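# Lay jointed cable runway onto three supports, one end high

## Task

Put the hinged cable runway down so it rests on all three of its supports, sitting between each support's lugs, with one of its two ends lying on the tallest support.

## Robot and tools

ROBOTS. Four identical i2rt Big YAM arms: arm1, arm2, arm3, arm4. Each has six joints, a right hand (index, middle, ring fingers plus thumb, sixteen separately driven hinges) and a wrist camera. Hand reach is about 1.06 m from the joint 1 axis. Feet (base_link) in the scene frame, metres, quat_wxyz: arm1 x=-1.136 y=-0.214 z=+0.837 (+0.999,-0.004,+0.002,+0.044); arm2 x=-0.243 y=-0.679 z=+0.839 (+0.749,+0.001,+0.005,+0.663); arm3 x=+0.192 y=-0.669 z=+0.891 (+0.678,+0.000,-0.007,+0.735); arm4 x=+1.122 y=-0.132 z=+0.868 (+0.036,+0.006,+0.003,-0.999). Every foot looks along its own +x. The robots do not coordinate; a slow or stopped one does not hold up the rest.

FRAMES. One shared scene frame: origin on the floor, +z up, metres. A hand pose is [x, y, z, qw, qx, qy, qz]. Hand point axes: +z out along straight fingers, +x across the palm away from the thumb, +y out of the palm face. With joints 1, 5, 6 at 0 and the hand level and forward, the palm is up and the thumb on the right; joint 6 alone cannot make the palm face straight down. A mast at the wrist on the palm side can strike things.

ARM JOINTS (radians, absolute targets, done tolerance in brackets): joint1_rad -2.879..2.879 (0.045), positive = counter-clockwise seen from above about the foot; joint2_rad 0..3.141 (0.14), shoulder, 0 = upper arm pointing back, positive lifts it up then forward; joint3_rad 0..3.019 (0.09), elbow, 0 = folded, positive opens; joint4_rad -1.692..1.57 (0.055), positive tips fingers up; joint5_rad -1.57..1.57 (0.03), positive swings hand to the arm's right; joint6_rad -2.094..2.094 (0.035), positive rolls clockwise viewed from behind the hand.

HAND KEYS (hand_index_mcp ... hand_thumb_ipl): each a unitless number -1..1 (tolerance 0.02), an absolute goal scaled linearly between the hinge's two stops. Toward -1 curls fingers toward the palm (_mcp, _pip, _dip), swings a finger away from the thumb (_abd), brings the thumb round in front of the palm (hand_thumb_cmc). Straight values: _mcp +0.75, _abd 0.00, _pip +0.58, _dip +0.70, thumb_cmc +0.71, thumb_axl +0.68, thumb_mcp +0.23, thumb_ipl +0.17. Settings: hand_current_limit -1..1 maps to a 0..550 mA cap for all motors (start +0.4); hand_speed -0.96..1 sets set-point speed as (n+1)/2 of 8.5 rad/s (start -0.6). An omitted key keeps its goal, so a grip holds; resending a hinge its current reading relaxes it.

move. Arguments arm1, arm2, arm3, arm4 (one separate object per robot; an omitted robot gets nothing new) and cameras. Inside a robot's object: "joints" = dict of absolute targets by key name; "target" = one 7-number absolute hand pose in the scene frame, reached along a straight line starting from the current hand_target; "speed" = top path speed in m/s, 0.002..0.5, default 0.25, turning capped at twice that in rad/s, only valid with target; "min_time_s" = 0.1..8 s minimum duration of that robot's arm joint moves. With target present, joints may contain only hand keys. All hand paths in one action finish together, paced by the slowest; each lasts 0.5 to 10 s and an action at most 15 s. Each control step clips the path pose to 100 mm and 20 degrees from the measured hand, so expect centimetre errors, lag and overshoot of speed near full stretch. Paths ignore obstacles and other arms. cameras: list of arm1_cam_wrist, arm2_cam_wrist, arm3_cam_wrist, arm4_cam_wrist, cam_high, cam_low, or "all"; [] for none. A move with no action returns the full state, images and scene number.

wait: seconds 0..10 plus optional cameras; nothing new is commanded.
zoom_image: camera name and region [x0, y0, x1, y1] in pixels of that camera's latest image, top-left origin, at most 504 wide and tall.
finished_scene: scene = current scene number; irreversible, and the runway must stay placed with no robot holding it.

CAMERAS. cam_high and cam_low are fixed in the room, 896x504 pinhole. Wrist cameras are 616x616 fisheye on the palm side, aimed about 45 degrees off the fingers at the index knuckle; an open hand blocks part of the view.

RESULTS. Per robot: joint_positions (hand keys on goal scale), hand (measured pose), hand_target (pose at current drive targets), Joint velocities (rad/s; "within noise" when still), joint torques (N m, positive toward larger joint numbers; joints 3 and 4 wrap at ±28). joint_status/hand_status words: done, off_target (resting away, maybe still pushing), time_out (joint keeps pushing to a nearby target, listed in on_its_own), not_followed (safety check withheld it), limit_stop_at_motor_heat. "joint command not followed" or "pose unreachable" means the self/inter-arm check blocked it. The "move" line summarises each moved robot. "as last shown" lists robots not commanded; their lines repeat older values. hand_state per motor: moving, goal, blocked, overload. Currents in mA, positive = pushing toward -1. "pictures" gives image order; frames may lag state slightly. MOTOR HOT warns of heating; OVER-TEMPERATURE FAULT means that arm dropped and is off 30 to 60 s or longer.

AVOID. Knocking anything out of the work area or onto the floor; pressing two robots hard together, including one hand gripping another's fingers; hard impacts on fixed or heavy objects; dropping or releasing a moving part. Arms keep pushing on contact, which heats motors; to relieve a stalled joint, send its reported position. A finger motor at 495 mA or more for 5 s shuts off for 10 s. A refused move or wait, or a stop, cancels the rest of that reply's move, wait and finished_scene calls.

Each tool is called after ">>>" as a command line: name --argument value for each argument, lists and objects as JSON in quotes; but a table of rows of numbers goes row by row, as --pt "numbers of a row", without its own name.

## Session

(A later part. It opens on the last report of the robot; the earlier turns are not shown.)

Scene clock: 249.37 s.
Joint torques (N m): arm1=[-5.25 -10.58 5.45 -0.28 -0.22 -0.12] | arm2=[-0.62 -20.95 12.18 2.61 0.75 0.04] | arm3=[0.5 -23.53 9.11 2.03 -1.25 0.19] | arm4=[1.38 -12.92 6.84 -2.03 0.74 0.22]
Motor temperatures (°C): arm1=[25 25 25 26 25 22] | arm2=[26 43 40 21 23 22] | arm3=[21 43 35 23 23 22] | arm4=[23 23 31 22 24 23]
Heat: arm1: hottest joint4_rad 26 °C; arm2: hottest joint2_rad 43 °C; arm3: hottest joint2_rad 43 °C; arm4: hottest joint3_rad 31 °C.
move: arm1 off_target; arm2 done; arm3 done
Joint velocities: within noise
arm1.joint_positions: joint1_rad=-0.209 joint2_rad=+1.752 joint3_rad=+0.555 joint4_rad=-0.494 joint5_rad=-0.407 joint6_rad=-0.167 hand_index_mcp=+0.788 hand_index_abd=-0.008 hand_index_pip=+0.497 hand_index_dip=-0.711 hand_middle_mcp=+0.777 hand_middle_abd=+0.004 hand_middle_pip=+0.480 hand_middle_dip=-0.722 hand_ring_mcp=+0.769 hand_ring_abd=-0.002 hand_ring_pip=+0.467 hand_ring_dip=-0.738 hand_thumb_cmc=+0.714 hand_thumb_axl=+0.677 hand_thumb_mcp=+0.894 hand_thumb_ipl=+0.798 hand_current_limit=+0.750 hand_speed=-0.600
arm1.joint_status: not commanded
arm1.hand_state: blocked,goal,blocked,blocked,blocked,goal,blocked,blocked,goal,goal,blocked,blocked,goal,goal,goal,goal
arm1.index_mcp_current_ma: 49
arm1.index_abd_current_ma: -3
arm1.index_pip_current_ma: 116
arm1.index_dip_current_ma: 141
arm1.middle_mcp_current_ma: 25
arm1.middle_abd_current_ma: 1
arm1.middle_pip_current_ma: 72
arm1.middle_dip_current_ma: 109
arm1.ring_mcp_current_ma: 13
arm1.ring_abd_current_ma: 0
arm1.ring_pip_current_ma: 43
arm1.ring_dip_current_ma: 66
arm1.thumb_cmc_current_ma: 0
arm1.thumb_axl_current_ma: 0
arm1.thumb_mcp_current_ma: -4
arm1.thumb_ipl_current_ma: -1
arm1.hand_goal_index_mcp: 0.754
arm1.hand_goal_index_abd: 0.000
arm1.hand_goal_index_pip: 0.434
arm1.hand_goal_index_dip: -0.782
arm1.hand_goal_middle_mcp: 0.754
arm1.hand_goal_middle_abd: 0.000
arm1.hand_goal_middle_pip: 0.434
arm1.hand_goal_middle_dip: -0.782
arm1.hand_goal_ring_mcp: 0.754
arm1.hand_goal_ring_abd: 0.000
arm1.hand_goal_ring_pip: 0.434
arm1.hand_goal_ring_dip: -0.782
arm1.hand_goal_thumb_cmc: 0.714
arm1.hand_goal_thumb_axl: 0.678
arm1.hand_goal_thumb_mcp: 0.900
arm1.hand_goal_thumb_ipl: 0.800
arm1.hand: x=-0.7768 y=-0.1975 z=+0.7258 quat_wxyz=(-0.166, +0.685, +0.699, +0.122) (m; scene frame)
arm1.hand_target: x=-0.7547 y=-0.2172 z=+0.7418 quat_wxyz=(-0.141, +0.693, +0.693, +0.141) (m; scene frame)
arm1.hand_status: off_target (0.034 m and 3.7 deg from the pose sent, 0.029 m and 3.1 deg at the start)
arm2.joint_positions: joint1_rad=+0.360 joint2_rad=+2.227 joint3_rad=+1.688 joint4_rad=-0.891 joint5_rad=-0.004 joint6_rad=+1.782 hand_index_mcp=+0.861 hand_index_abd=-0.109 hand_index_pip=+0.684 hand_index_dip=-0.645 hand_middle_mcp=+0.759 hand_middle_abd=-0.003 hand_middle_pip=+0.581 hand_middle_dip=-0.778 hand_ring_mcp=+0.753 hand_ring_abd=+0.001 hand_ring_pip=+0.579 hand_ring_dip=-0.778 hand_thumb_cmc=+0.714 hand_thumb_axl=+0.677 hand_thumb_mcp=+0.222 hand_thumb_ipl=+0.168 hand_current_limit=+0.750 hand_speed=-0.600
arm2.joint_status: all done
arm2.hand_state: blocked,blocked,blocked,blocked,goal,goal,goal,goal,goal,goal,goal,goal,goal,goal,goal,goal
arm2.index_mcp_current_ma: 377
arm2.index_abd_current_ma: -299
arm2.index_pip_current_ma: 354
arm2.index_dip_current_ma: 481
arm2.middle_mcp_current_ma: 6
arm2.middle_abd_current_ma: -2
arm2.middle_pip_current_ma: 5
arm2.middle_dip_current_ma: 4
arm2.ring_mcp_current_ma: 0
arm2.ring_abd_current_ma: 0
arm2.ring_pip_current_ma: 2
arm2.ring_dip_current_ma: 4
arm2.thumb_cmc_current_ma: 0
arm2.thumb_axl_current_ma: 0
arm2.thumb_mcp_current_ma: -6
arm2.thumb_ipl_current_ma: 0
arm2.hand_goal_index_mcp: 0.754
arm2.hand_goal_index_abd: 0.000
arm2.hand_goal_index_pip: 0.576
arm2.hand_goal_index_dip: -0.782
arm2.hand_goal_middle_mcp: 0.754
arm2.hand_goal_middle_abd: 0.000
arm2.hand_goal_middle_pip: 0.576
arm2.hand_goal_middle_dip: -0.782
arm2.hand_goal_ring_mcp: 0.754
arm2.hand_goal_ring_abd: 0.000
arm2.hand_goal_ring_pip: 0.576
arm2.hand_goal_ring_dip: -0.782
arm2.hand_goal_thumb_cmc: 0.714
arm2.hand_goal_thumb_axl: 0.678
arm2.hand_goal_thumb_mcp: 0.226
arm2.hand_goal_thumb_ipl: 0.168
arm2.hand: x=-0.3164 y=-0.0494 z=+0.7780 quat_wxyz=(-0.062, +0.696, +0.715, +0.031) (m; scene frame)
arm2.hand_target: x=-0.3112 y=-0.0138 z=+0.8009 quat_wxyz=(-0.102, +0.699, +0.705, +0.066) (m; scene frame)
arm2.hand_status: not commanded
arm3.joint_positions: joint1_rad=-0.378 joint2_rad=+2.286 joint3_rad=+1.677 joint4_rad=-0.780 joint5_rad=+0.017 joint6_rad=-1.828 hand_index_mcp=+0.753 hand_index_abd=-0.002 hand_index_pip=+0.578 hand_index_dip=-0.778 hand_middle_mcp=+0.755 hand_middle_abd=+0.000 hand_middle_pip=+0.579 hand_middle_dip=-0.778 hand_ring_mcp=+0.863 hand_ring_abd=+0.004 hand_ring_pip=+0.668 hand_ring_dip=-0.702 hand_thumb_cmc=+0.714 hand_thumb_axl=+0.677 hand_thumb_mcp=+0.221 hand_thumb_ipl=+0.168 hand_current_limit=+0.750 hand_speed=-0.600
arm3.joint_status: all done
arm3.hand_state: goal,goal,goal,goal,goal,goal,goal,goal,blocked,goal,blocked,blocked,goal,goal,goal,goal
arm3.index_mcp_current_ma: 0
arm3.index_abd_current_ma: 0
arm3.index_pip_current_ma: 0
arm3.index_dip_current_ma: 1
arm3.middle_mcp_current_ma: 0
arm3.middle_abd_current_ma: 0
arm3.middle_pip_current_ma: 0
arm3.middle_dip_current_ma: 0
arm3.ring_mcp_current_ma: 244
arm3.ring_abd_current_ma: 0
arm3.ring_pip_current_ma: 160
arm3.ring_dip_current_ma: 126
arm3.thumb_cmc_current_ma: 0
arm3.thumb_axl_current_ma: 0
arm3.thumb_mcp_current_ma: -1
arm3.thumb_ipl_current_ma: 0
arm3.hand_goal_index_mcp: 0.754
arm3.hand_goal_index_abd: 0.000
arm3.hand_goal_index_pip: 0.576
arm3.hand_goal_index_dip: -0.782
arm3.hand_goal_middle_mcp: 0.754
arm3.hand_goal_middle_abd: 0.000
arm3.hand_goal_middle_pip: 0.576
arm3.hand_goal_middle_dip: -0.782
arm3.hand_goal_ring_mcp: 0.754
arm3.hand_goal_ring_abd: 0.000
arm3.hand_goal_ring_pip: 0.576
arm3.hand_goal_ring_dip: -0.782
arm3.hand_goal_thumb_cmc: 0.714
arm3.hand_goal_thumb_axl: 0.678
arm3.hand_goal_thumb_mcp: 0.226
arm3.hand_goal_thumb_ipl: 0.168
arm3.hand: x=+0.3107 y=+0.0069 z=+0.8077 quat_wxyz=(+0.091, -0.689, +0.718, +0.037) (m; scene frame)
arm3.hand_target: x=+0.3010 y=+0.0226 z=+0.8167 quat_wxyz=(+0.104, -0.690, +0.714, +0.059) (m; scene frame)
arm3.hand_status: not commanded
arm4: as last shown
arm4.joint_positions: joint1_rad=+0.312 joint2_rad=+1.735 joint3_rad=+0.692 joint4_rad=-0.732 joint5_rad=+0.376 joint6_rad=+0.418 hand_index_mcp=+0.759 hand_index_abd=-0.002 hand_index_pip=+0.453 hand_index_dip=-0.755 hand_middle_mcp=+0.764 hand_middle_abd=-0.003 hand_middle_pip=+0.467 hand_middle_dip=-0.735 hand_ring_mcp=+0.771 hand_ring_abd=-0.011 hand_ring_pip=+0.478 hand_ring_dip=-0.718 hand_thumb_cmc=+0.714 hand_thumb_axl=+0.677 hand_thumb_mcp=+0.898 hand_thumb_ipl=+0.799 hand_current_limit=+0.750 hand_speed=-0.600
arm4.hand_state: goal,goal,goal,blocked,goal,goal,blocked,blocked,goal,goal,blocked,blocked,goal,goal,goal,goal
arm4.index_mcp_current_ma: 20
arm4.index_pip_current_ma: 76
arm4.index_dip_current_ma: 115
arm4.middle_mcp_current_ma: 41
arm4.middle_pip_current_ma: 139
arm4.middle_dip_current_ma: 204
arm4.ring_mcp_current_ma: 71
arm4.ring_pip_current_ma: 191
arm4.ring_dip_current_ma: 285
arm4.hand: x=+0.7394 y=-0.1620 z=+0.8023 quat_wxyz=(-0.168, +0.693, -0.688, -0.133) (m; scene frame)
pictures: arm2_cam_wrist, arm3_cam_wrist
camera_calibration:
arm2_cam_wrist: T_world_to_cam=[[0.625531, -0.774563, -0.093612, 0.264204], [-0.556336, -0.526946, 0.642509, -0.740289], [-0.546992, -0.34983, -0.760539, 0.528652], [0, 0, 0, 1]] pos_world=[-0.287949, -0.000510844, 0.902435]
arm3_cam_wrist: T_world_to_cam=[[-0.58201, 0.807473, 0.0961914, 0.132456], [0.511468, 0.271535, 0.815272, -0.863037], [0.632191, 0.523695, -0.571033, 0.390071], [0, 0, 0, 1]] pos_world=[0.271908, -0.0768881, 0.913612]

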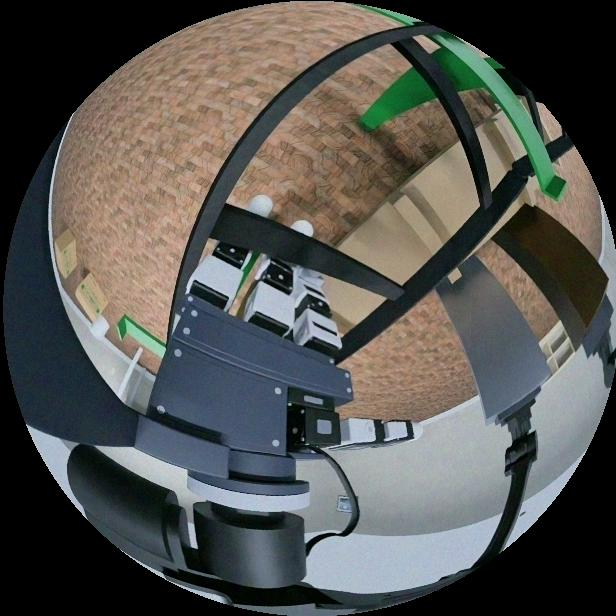

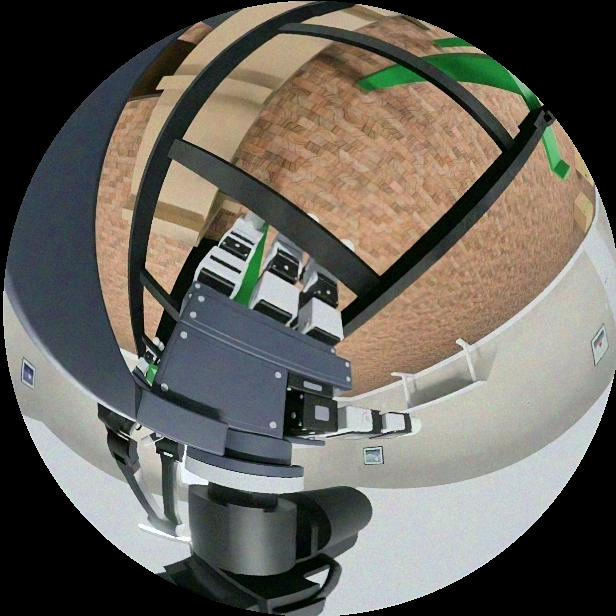

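>>> move --arm3 '{"target": [0.311, 0.0146, 0.766, -0.064, 0.7042, -0.7042, -0.064], "speed": 0.05}' --cameras '["arm3_cam_wrist"]'

Scene clock: 251.30 s.
Joint torques (N m): arm1=[-5.25 -10.75 5.37 -0.28 -0.14 -0.12] | arm2=[-0.67 -20.89 12.15 2.54 0.74 0.04] | arm3=[-0.97 -21.07 11.28 0.72 -0.48 0] | arm4=[1.32 -12.57 6.8 -2.07 0.9 0.2]
Motor temperatures (°C): arm1=[25 25 25 26 25 22] | arm2=[26 43 40 21 23 22] | arm3=[21 43 35 23 23 22] | arm4=[23 23 31 22 24 23]
Heat: arm1: hottest joint4_rad 26 °C; arm2: hottest joint2_rad 43 °C; arm3: hottest joint2_rad 43 °C; arm4: hottest joint3_rad 31 °C.
move: arm3 off_target
Joint velocities: within noise
arm1, arm2, arm4: as last shown
arm1.joint_positions: joint1_rad=-0.209 joint2_rad=+1.754 joint3_rad=+0.555 joint4_rad=-0.494 joint5_rad=-0.409 joint6_rad=-0.168 hand_index_mcp=+0.788 hand_index_abd=-0.008 hand_index_pip=+0.497 hand_index_dip=-0.711 hand_middle_mcp=+0.777 hand_middle_abd=+0.004 hand_middle_pip=+0.480 hand_middle_dip=-0.722 hand_ring_mcp=+0.769 hand_ring_abd=-0.002 hand_ring_pip=+0.467 hand_ring_dip=-0.738 hand_thumb_cmc=+0.714 hand_thumb_axl=+0.677 hand_thumb_mcp=+0.894 hand_thumb_ipl=+0.798 hand_current_limit=+0.750 hand_speed=-0.600
arm1.ring_dip_current_ma: 67
arm1.hand: x=-0.7771 y=-0.1972 z=+0.7252 quat_wxyz=(-0.167, +0.685, +0.699, +0.123) (m; scene frame)
arm1.hand_target: x=-0.7549 y=-0.2172 z=+0.7417 quat_wxyz=(-0.141, +0.693, +0.693, +0.141) (m; scene frame)
arm2.joint_positions: joint1_rad=+0.360 joint2_rad=+2.227 joint3_rad=+1.688 joint4_rad=-0.889 joint5_rad=-0.004 joint6_rad=+1.782 hand_index_mcp=+0.861 hand_index_abd=-0.109 hand_index_pip=+0.684 hand_index_dip=-0.645 hand_middle_mcp=+0.759 hand_middle_abd=-0.003 hand_middle_pip=+0.581 hand_middle_dip=-0.778 hand_ring_mcp=+0.753 hand_ring_abd=+0.001 hand_ring_pip=+0.579 hand_ring_dip=-0.778 hand_thumb_cmc=+0.714 hand_thumb_axl=+0.677 hand_thumb_mcp=+0.222 hand_thumb_ipl=+0.168 hand_current_limit=+0.750 hand_speed=-0.600
arm2.hand: x=-0.3165 y=-0.0491 z=+0.7780 quat_wxyz=(-0.062, +0.696, +0.715, +0.031) (m; scene frame)
arm3.joint_positions: joint1_rad=-0.388 joint2_rad=+2.366 joint3_rad=+1.706 joint4_rad=-0.763 joint5_rad=-0.058 joint6_rad=-1.867 hand_index_mcp=+0.753 hand_index_abd=-0.002 hand_index_pip=+0.578 hand_index_dip=-0.778 hand_middle_mcp=+0.755 hand_middle_abd=+0.000 hand_middle_pip=+0.578 hand_middle_dip=-0.778 hand_ring_mcp=+0.756 hand_ring_abd=+0.002 hand_ring_pip=+0.579 hand_ring_dip=-0.778 hand_thumb_cmc=+0.714 hand_thumb_axl=+0.677 hand_thumb_mcp=+0.221 hand_thumb_ipl=+0.168 hand_current_limit=+0.750 hand_speed=-0.600
arm3.joint_status: not commanded
arm3.hand_state: goal,goal,goal,goal,goal,goal,goal,goal,goal,goal,goal,goal,goal,goal,goal,goal
arm3.index_mcp_current_ma: 0
arm3.index_abd_current_ma: 0
arm3.index_pip_current_ma: 0
arm3.index_dip_current_ma: 1
arm3.middle_mcp_current_ma: 0
arm3.middle_abd_current_ma: 0
arm3.middle_pip_current_ma: 0
arm3.middle_dip_current_ma: 0
arm3.ring_mcp_current_ma: 0
arm3.ring_abd_current_ma: 0
arm3.ring_pip_current_ma: 0
arm3.ring_dip_current_ma: 1
arm3.thumb_cmc_current_ma: 0
arm3.thumb_axl_current_ma: 0
arm3.thumb_mcp_current_ma: -1
arm3.thumb_ipl_current_ma: 0
arm3.hand_goal_index_mcp: 0.754
arm3.hand_goal_index_abd: 0.000
arm3.hand_goal_index_pip: 0.576
arm3.hand_goal_index_dip: -0.782
arm3.hand_goal_middle_mcp: 0.754
arm3.hand_goal_middle_abd: 0.000
arm3.hand_goal_middle_pip: 0.576
arm3.hand_goal_middle_dip: -0.782
arm3.hand_goal_ring_mcp: 0.754
arm3.hand_goal_ring_abd: 0.000
arm3.hand_goal_ring_pip: 0.576
arm3.hand_goal_ring_dip: -0.782
arm3.hand_goal_thumb_cmc: 0.714
arm3.hand_goal_thumb_axl: 0.678
arm3.hand_goal_thumb_mcp: 0.226
arm3.hand_goal_thumb_ipl: 0.168
arm3.hand: x=+0.3036 y=+0.0042 z=+0.7720 quat_wxyz=(+0.059, -0.703, +0.706, +0.060) (m; scene frame)
arm3.hand_target: x=+0.3108 y=+0.0141 z=+0.7663 quat_wxyz=(+0.064, -0.704, +0.704, +0.064) (m; scene frame)
arm3.hand_status: off_target (0.014 m and 0.7 deg from the pose sent, 0.042 m and 5.0 deg at the start)
arm4.joint_positions: joint1_rad=+0.312 joint2_rad=+1.735 joint3_rad=+0.692 joint4_rad=-0.732 joint5_rad=+0.372 joint6_rad=+0.418 hand_index_mcp=+0.759 hand_index_abd=-0.006 hand_index_pip=+0.454 hand_index_dip=-0.752 hand_middle_mcp=+0.764 hand_middle_abd=-0.006 hand_middle_pip=+0.470 hand_middle_dip=-0.729 hand_ring_mcp=+0.771 hand_ring_abd=-0.013 hand_ring_pip=+0.483 hand_ring_dip=-0.708 hand_thumb_cmc=+0.714 hand_thumb_axl=+0.677 hand_thumb_mcp=+0.898 hand_thumb_ipl=+0.799 hand_current_limit=+0.750 hand_speed=-0.600
arm4.index_mcp_current_ma: 21
arm4.index_abd_current_ma: -18
arm4.index_pip_current_ma: 81
arm4.index_dip_current_ma: 125
arm4.middle_mcp_current_ma: 42
arm4.middle_abd_current_ma: -21
arm4.middle_pip_current_ma: 151
arm4.middle_dip_current_ma: 234
arm4.ring_mcp_current_ma: 72
arm4.ring_abd_current_ma: -46
arm4.ring_pip_current_ma: 212
arm4.ring_dip_current_ma: 335
arm4.hand: x=+0.7397 y=-0.1624 z=+0.8019 quat_wxyz=(-0.168, +0.693, -0.689, -0.131) (m; scene frame)
pictures: arm3_cam_wrist
camera_calibration:
arm3_cam_wrist: T_world_to_cam=[[-0.607163, 0.783662, 0.13125, 0.114596], [0.558628, 0.303535, 0.771881, -0.810577], [0.565055, 0.541977, -0.622071, 0.4353], [0, 0, 0, 1]] pos_world=[0.276421, -0.0796883, 0.881416]

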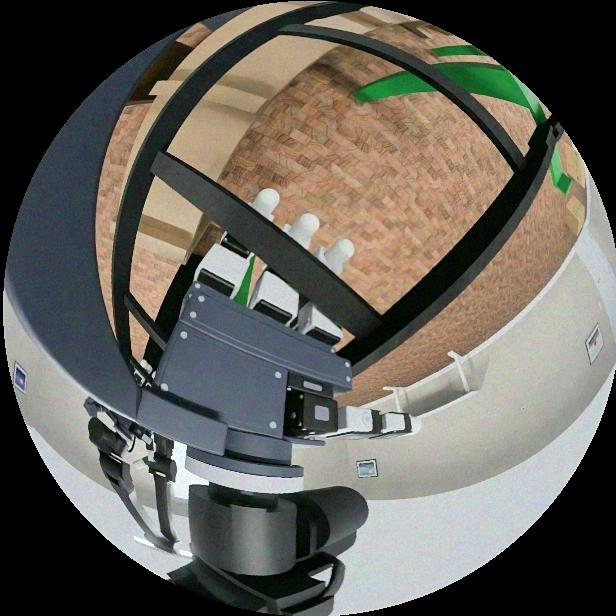

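>>> move --arm3 '{"target": [0.385, 0.010, 0.768, -0.064, 0.7042, -0.7042, -0.064], "speed": 0.08}'

>>> move --arm3 '{"target": [0.400, -0.03, 0.84, -0.10, 0.700, -0.700, -0.10], "speed": 0.12, "joints": {"hand_index_pip": 0.434, "hand_middle_pip": 0.434, "hand_ring_pip": 0.434}}' --cameras '["arm3_cam_wrist"]'

>>> zoom_image --camera "arm3_cam_wrist" --region '[130, 80, 520, 400]'

Scene clock: 253.50 s.
Joint torques (N m): arm1=[-5.25 -10.75 5.38 -0.28 -0.14 -0.12] | arm2=[-0.62 -20.95 12.14 2.52 0.74 0.04] | arm3=[-0.91 -21.71 11.81 0.32 -0.53 0.01] | arm4=[1.67 -12.81 6.8 -1.92 0.87 0.22]
Motor temperatures (°C): arm1=[25 25 25 26 25 22] | arm2=[26 42 40 21 23 22] | arm3=[21 42 34 23 23 22] | arm4=[23 23 31 22 24 23]
Heat: arm1: hottest joint4_rad 26 °C; arm2: hottest joint2_rad 42 °C; arm3: hottest joint2_rad 42 °C; arm4: hottest joint3_rad 31 °C.
move: arm3 off_target
Joint velocities: within noise
arm1, arm2, arm4: as last shown
arm1.hand_target: x=-0.7549 y=-0.2172 z=+0.7417 quat_wxyz=(-0.141, +0.693, +0.693, +0.140) (m; scene frame)
arm3.joint_positions: joint1_rad=-0.496 joint2_rad=+2.414 joint3_rad=+1.813 joint4_rad=-0.814 joint5_rad=-0.075 joint6_rad=-1.971 hand_index_mcp=+0.753 hand_index_abd=-0.002 hand_index_pip=+0.578 hand_index_dip=-0.778 hand_middle_mcp=+0.755 hand_middle_abd=+0.000 hand_middle_pip=+0.578 hand_middle_dip=-0.779 hand_ring_mcp=+0.755 hand_ring_abd=+0.002 hand_ring_pip=+0.579 hand_ring_dip=-0.778 hand_thumb_cmc=+0.714 hand_thumb_axl=+0.677 hand_thumb_mcp=+0.221 hand_thumb_ipl=+0.168 hand_current_limit=+0.750 hand_speed=-0.600
arm3.joint_status: not commanded
arm3.hand_state: goal,goal,goal,goal,goal,goal,goal,goal,goal,goal,goal,goal,goal,goal,goal,goal
arm3.index_mcp_current_ma: 0
arm3.index_abd_current_ma: 0
arm3.index_pip_current_ma: 0
arm3.index_dip_current_ma: 1
arm3.middle_mcp_current_ma: 0
arm3.middle_abd_current_ma: 0
arm3.middle_pip_current_ma: 0
arm3.middle_dip_current_ma: 0
arm3.ring_mcp_current_ma: 0
arm3.ring_abd_current_ma: 0
arm3.ring_pip_current_ma: 0
arm3.ring_dip_current_ma: 1
arm3.thumb_cmc_current_ma: 0
arm3.thumb_axl_current_ma: 0
arm3.thumb_mcp_current_ma: -1
arm3.thumb_ipl_current_ma: 0
arm3.hand_goal_index_mcp: 0.754
arm3.hand_goal_index_abd: 0.000
arm3.hand_goal_index_pip: 0.576
arm3.hand_goal_index_dip: -0.782
arm3.hand_goal_middle_mcp: 0.754
arm3.hand_goal_middle_abd: 0.000
arm3.hand_goal_middle_pip: 0.576
arm3.hand_goal_middle_dip: -0.782
arm3.hand_goal_ring_mcp: 0.754
arm3.hand_goal_ring_abd: 0.000
arm3.hand_goal_ring_pip: 0.576
arm3.hand_goal_ring_dip: -0.782
arm3.hand_goal_thumb_cmc: 0.714
arm3.hand_goal_thumb_axl: 0.678
arm3.hand_goal_thumb_mcp: 0.226
arm3.hand_goal_thumb_ipl: 0.168
arm3.hand: x=+0.3800 y=+0.0033 z=+0.7755 quat_wxyz=(+0.066, -0.701, +0.707, +0.063) (m; scene frame)
arm3.hand_target: x=+0.3849 y=+0.0094 z=+0.7680 quat_wxyz=(+0.064, -0.704, +0.704, +0.064) (m; scene frame)
arm3.hand_status: off_target (0.011 m and 0.5 deg from the pose sent, 0.082 m and 0.7 deg at the start)
pictures: none

Scene clock: 255.07 s.
Joint torques (N m): arm1=[-5.19 -10.75 5.37 -0.28 -0.14 -0.12] | arm2=[-0.62 -20.95 12.14 2.54 0.74 0.04] | arm3=[-0.73 -23.18 7.41 1.46 -0.61 0.01] | arm4=[1.61 -12.45 6.83 -1.94 0.91 0.21]
Motor temperatures (°C): arm1=[25 25 25 26 25 22] | arm2=[26 42 40 21 23 22] | arm3=[21 42 34 23 23 22] | arm4=[23 24 31 22 24 23]
Heat: arm1: hottest joint4_rad 26 °C; arm2: hottest joint2_rad 42 °C; arm3: hottest joint2_rad 42 °C; arm4: hottest joint3_rad 31 °C.
move: arm3 done
Joint velocities: within noise
arm1, arm2, arm4: as last shown
arm3.joint_positions: joint1_rad=-0.553 joint2_rad=+2.234 joint3_rad=+1.645 joint4_rad=-0.748 joint5_rad=-0.129 joint6_rad=-2.019 hand_index_mcp=+0.753 hand_index_abd=-0.002 hand_index_pip=+0.437 hand_index_dip=-0.778 hand_middle_mcp=+0.755 hand_middle_abd=+0.000 hand_middle_pip=+0.437 hand_middle_dip=-0.779 hand_ring_mcp=+0.755 hand_ring_abd=+0.002 hand_ring_pip=+0.438 hand_ring_dip=-0.778 hand_thumb_cmc=+0.714 hand_thumb_axl=+0.677 hand_thumb_mcp=+0.221 hand_thumb_ipl=+0.168 hand_current_limit=+0.750 hand_speed=-0.600
arm3.joint_status: all done
arm3.hand_state: goal,goal,goal,goal,goal,goal,goal,goal,goal,goal,goal,goal,goal,goal,goal,goal
arm3.index_mcp_current_ma: 0
arm3.index_abd_current_ma: 0
arm3.index_pip_current_ma: 0
arm3.index_dip_current_ma: 1
arm3.middle_mcp_current_ma: 0
arm3.middle_abd_current_ma: 0
arm3.middle_pip_current_ma: 0
arm3.middle_dip_current_ma: 0
arm3.ring_mcp_current_ma: 0
arm3.ring_abd_current_ma: 0
arm3.ring_pip_current_ma: 1
arm3.ring_dip_current_ma: 0
arm3.thumb_cmc_current_ma: 0
arm3.thumb_axl_current_ma: 0
arm3.thumb_mcp_current_ma: -1
arm3.thumb_ipl_current_ma: 0
arm3.hand_goal_index_mcp: 0.754
arm3.hand_goal_index_abd: 0.000
arm3.hand_goal_index_pip: 0.434
arm3.hand_goal_index_dip: -0.782
arm3.hand_goal_middle_mcp: 0.754
arm3.hand_goal_middle_abd: 0.000
arm3.hand_goal_middle_pip: 0.434
arm3.hand_goal_middle_dip: -0.782
arm3.hand_goal_ring_mcp: 0.754
arm3.hand_goal_ring_abd: 0.000
arm3.hand_goal_ring_pip: 0.434
arm3.hand_goal_ring_dip: -0.782
arm3.hand_goal_thumb_cmc: 0.714
arm3.hand_goal_thumb_axl: 0.678
arm3.hand_goal_thumb_mcp: 0.226
arm3.hand_goal_thumb_ipl: 0.168
arm3.hand: x=+0.3985 y=-0.0281 z=+0.8420 quat_wxyz=(+0.097, -0.698, +0.703, +0.098) (m; scene frame)
arm3.hand_target: x=+0.4001 y=-0.0299 z=+0.8402 quat_wxyz=(+0.100, -0.700, +0.700, +0.100) (m; scene frame)
arm3.hand_status: done (0.003 m and 0.6 deg from the pose sent, 0.075 m and 5.8 deg at the start)
pictures: arm3_cam_wrist
camera_calibration:
arm3_cam_wrist: T_world_to_cam=[[-0.605043, 0.766748, 0.214522, 0.116961], [0.559505, 0.217764, 0.799708, -0.934008], [0.566459, 0.603884, -0.560756, 0.392143], [0, 0, 0, 1]] pos_world=[0.371216, -0.123095, 0.94174]

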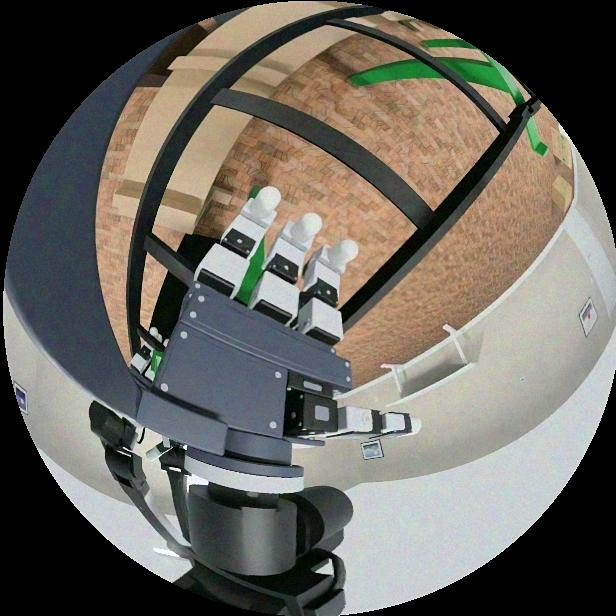

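Scaled by 1.292 from the camera's 616x616 image, which has a finer 880x880 frame.

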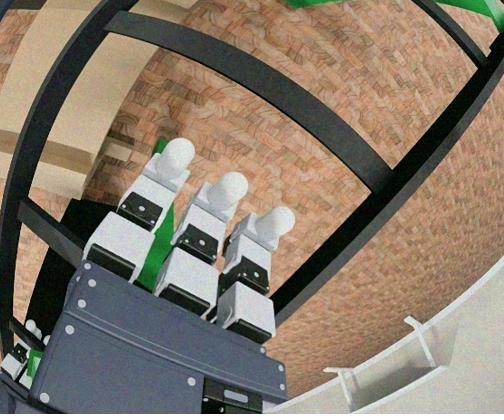

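>>> move --arm3 '{"target": [0.400, -0.100, 0.77, -0.153, 0.6903, -0.6903, -0.153], "speed": 0.12}' --cameras '["arm3_cam_wrist"]'

>>> zoom_image --camera "arm3_cam_wrist" --region '[130, 80, 520, 400]'

Scene clock: 258.90 s.
Joint torques (N m): arm1=[-5.25 -10.75 5.38 -0.28 -0.14 -0.12] | arm2=[-0.62 -20.95 12.14 2.52 0.74 0.04] | arm3=[-0.85 -21.25 5.53 1.83 -0.74 0.02] | arm4=[1.73 -12.57 6.84 -2 0.87 0.23]
Motor temperatures (°C): arm1=[25 25 25 26 25 22] | arm2=[26 41 41 21 23 22] | arm3=[21 41 34 23 23 22] | arm4=[23 24 31 22 24 23]
Heat: arm1: hottest joint4_rad 26 °C; arm2: hottest joint2_rad 41 °C; arm3: hottest joint2_rad 41 °C; arm4: hottest joint3_rad 31 °C.
move: arm3 done
Joint velocities: within noise
arm1, arm2, arm4: as last shown
arm3.joint_positions: joint1_rad=-0.628 joint2_rad=+2.221 joint3_rad=+1.296 joint4_rad=-0.299 joint5_rad=-0.223 joint6_rad=-2.068 hand_index_mcp=+0.753 hand_index_abd=-0.002 hand_index_pip=+0.437 hand_index_dip=-0.778 hand_middle_mcp=+0.755 hand_middle_abd=+0.000 hand_middle_pip=+0.437 hand_middle_dip=-0.779 hand_ring_mcp=+0.755 hand_ring_abd=+0.001 hand_ring_pip=+0.438 hand_ring_dip=-0.778 hand_thumb_cmc=+0.714 hand_thumb_axl=+0.677 hand_thumb_mcp=+0.221 hand_thumb_ipl=+0.168 hand_current_limit=+0.750 hand_speed=-0.600
arm3.joint_status: not commanded
arm3.hand_state: goal,goal,goal,goal,goal,goal,goal,goal,goal,goal,goal,goal,goal,goal,goal,goal
arm3.index_mcp_current_ma: 0
arm3.index_abd_current_ma: 0
arm3.index_pip_current_ma: 0
arm3.index_dip_current_ma: 1
arm3.middle_mcp_current_ma: 0
arm3.middle_abd_current_ma: 0
arm3.middle_pip_current_ma: 0
arm3.middle_dip_current_ma: 0
arm3.ring_mcp_current_ma: 0
arm3.ring_abd_current_ma: 0
arm3.ring_pip_current_ma: 1
arm3.ring_dip_current_ma: 0
arm3.thumb_cmc_current_ma: 0
arm3.thumb_axl_current_ma: 0
arm3.thumb_mcp_current_ma: -1
arm3.thumb_ipl_current_ma: 0
arm3.hand_goal_index_mcp: 0.754
arm3.hand_goal_index_abd: 0.000
arm3.hand_goal_index_pip: 0.434
arm3.hand_goal_index_dip: -0.782
arm3.hand_goal_middle_mcp: 0.754
arm3.hand_goal_middle_abd: 0.000
arm3.hand_goal_middle_pip: 0.434
arm3.hand_goal_middle_dip: -0.782
arm3.hand_goal_ring_mcp: 0.754
arm3.hand_goal_ring_abd: 0.000
arm3.hand_goal_ring_pip: 0.434
arm3.hand_goal_ring_dip: -0.782
arm3.hand_goal_thumb_cmc: 0.714
arm3.hand_goal_thumb_axl: 0.678
arm3.hand_goal_thumb_mcp: 0.226
arm3.hand_goal_thumb_ipl: 0.168
arm3.hand: x=+0.3971 y=-0.0991 z=+0.7667 quat_wxyz=(+0.145, -0.689, +0.694, +0.150) (m; scene frame)
arm3.hand_target: x=+0.4001 y=-0.1001 z=+0.7699 quat_wxyz=(+0.153, -0.690, +0.690, +0.153) (m; scene frame)
arm3.hand_status: done (0.004 m and 1.1 deg from the pose sent, 0.102 m and 9.2 deg at the start)
pictures: arm3_cam_wrist
camera_calibration:
arm3_cam_wrist: T_world_to_cam=[[-0.604103, 0.727223, 0.325894, 0.097027], [0.564348, 0.101668, 0.819253, -0.88596], [0.562646, 0.678831, -0.471824, 0.334478], [0, 0, 0, 1]] pos_world=[0.370411, -0.207541, 0.85202]

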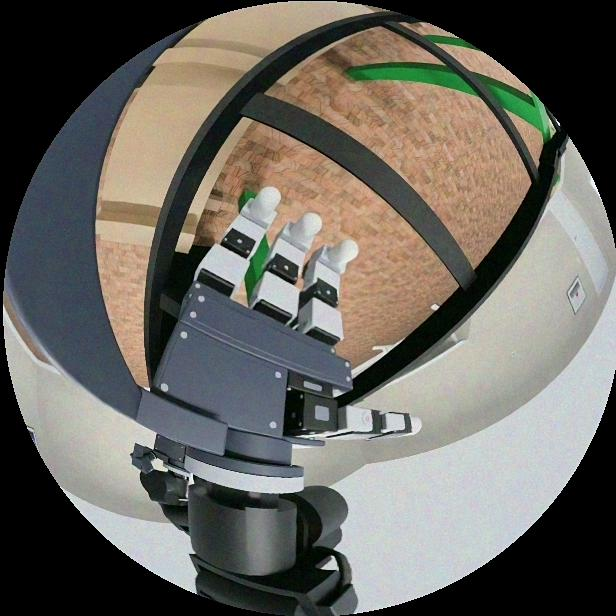

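Scaled by 1.292 from the camera's 616x616 image, which has a finer 880x880 frame.

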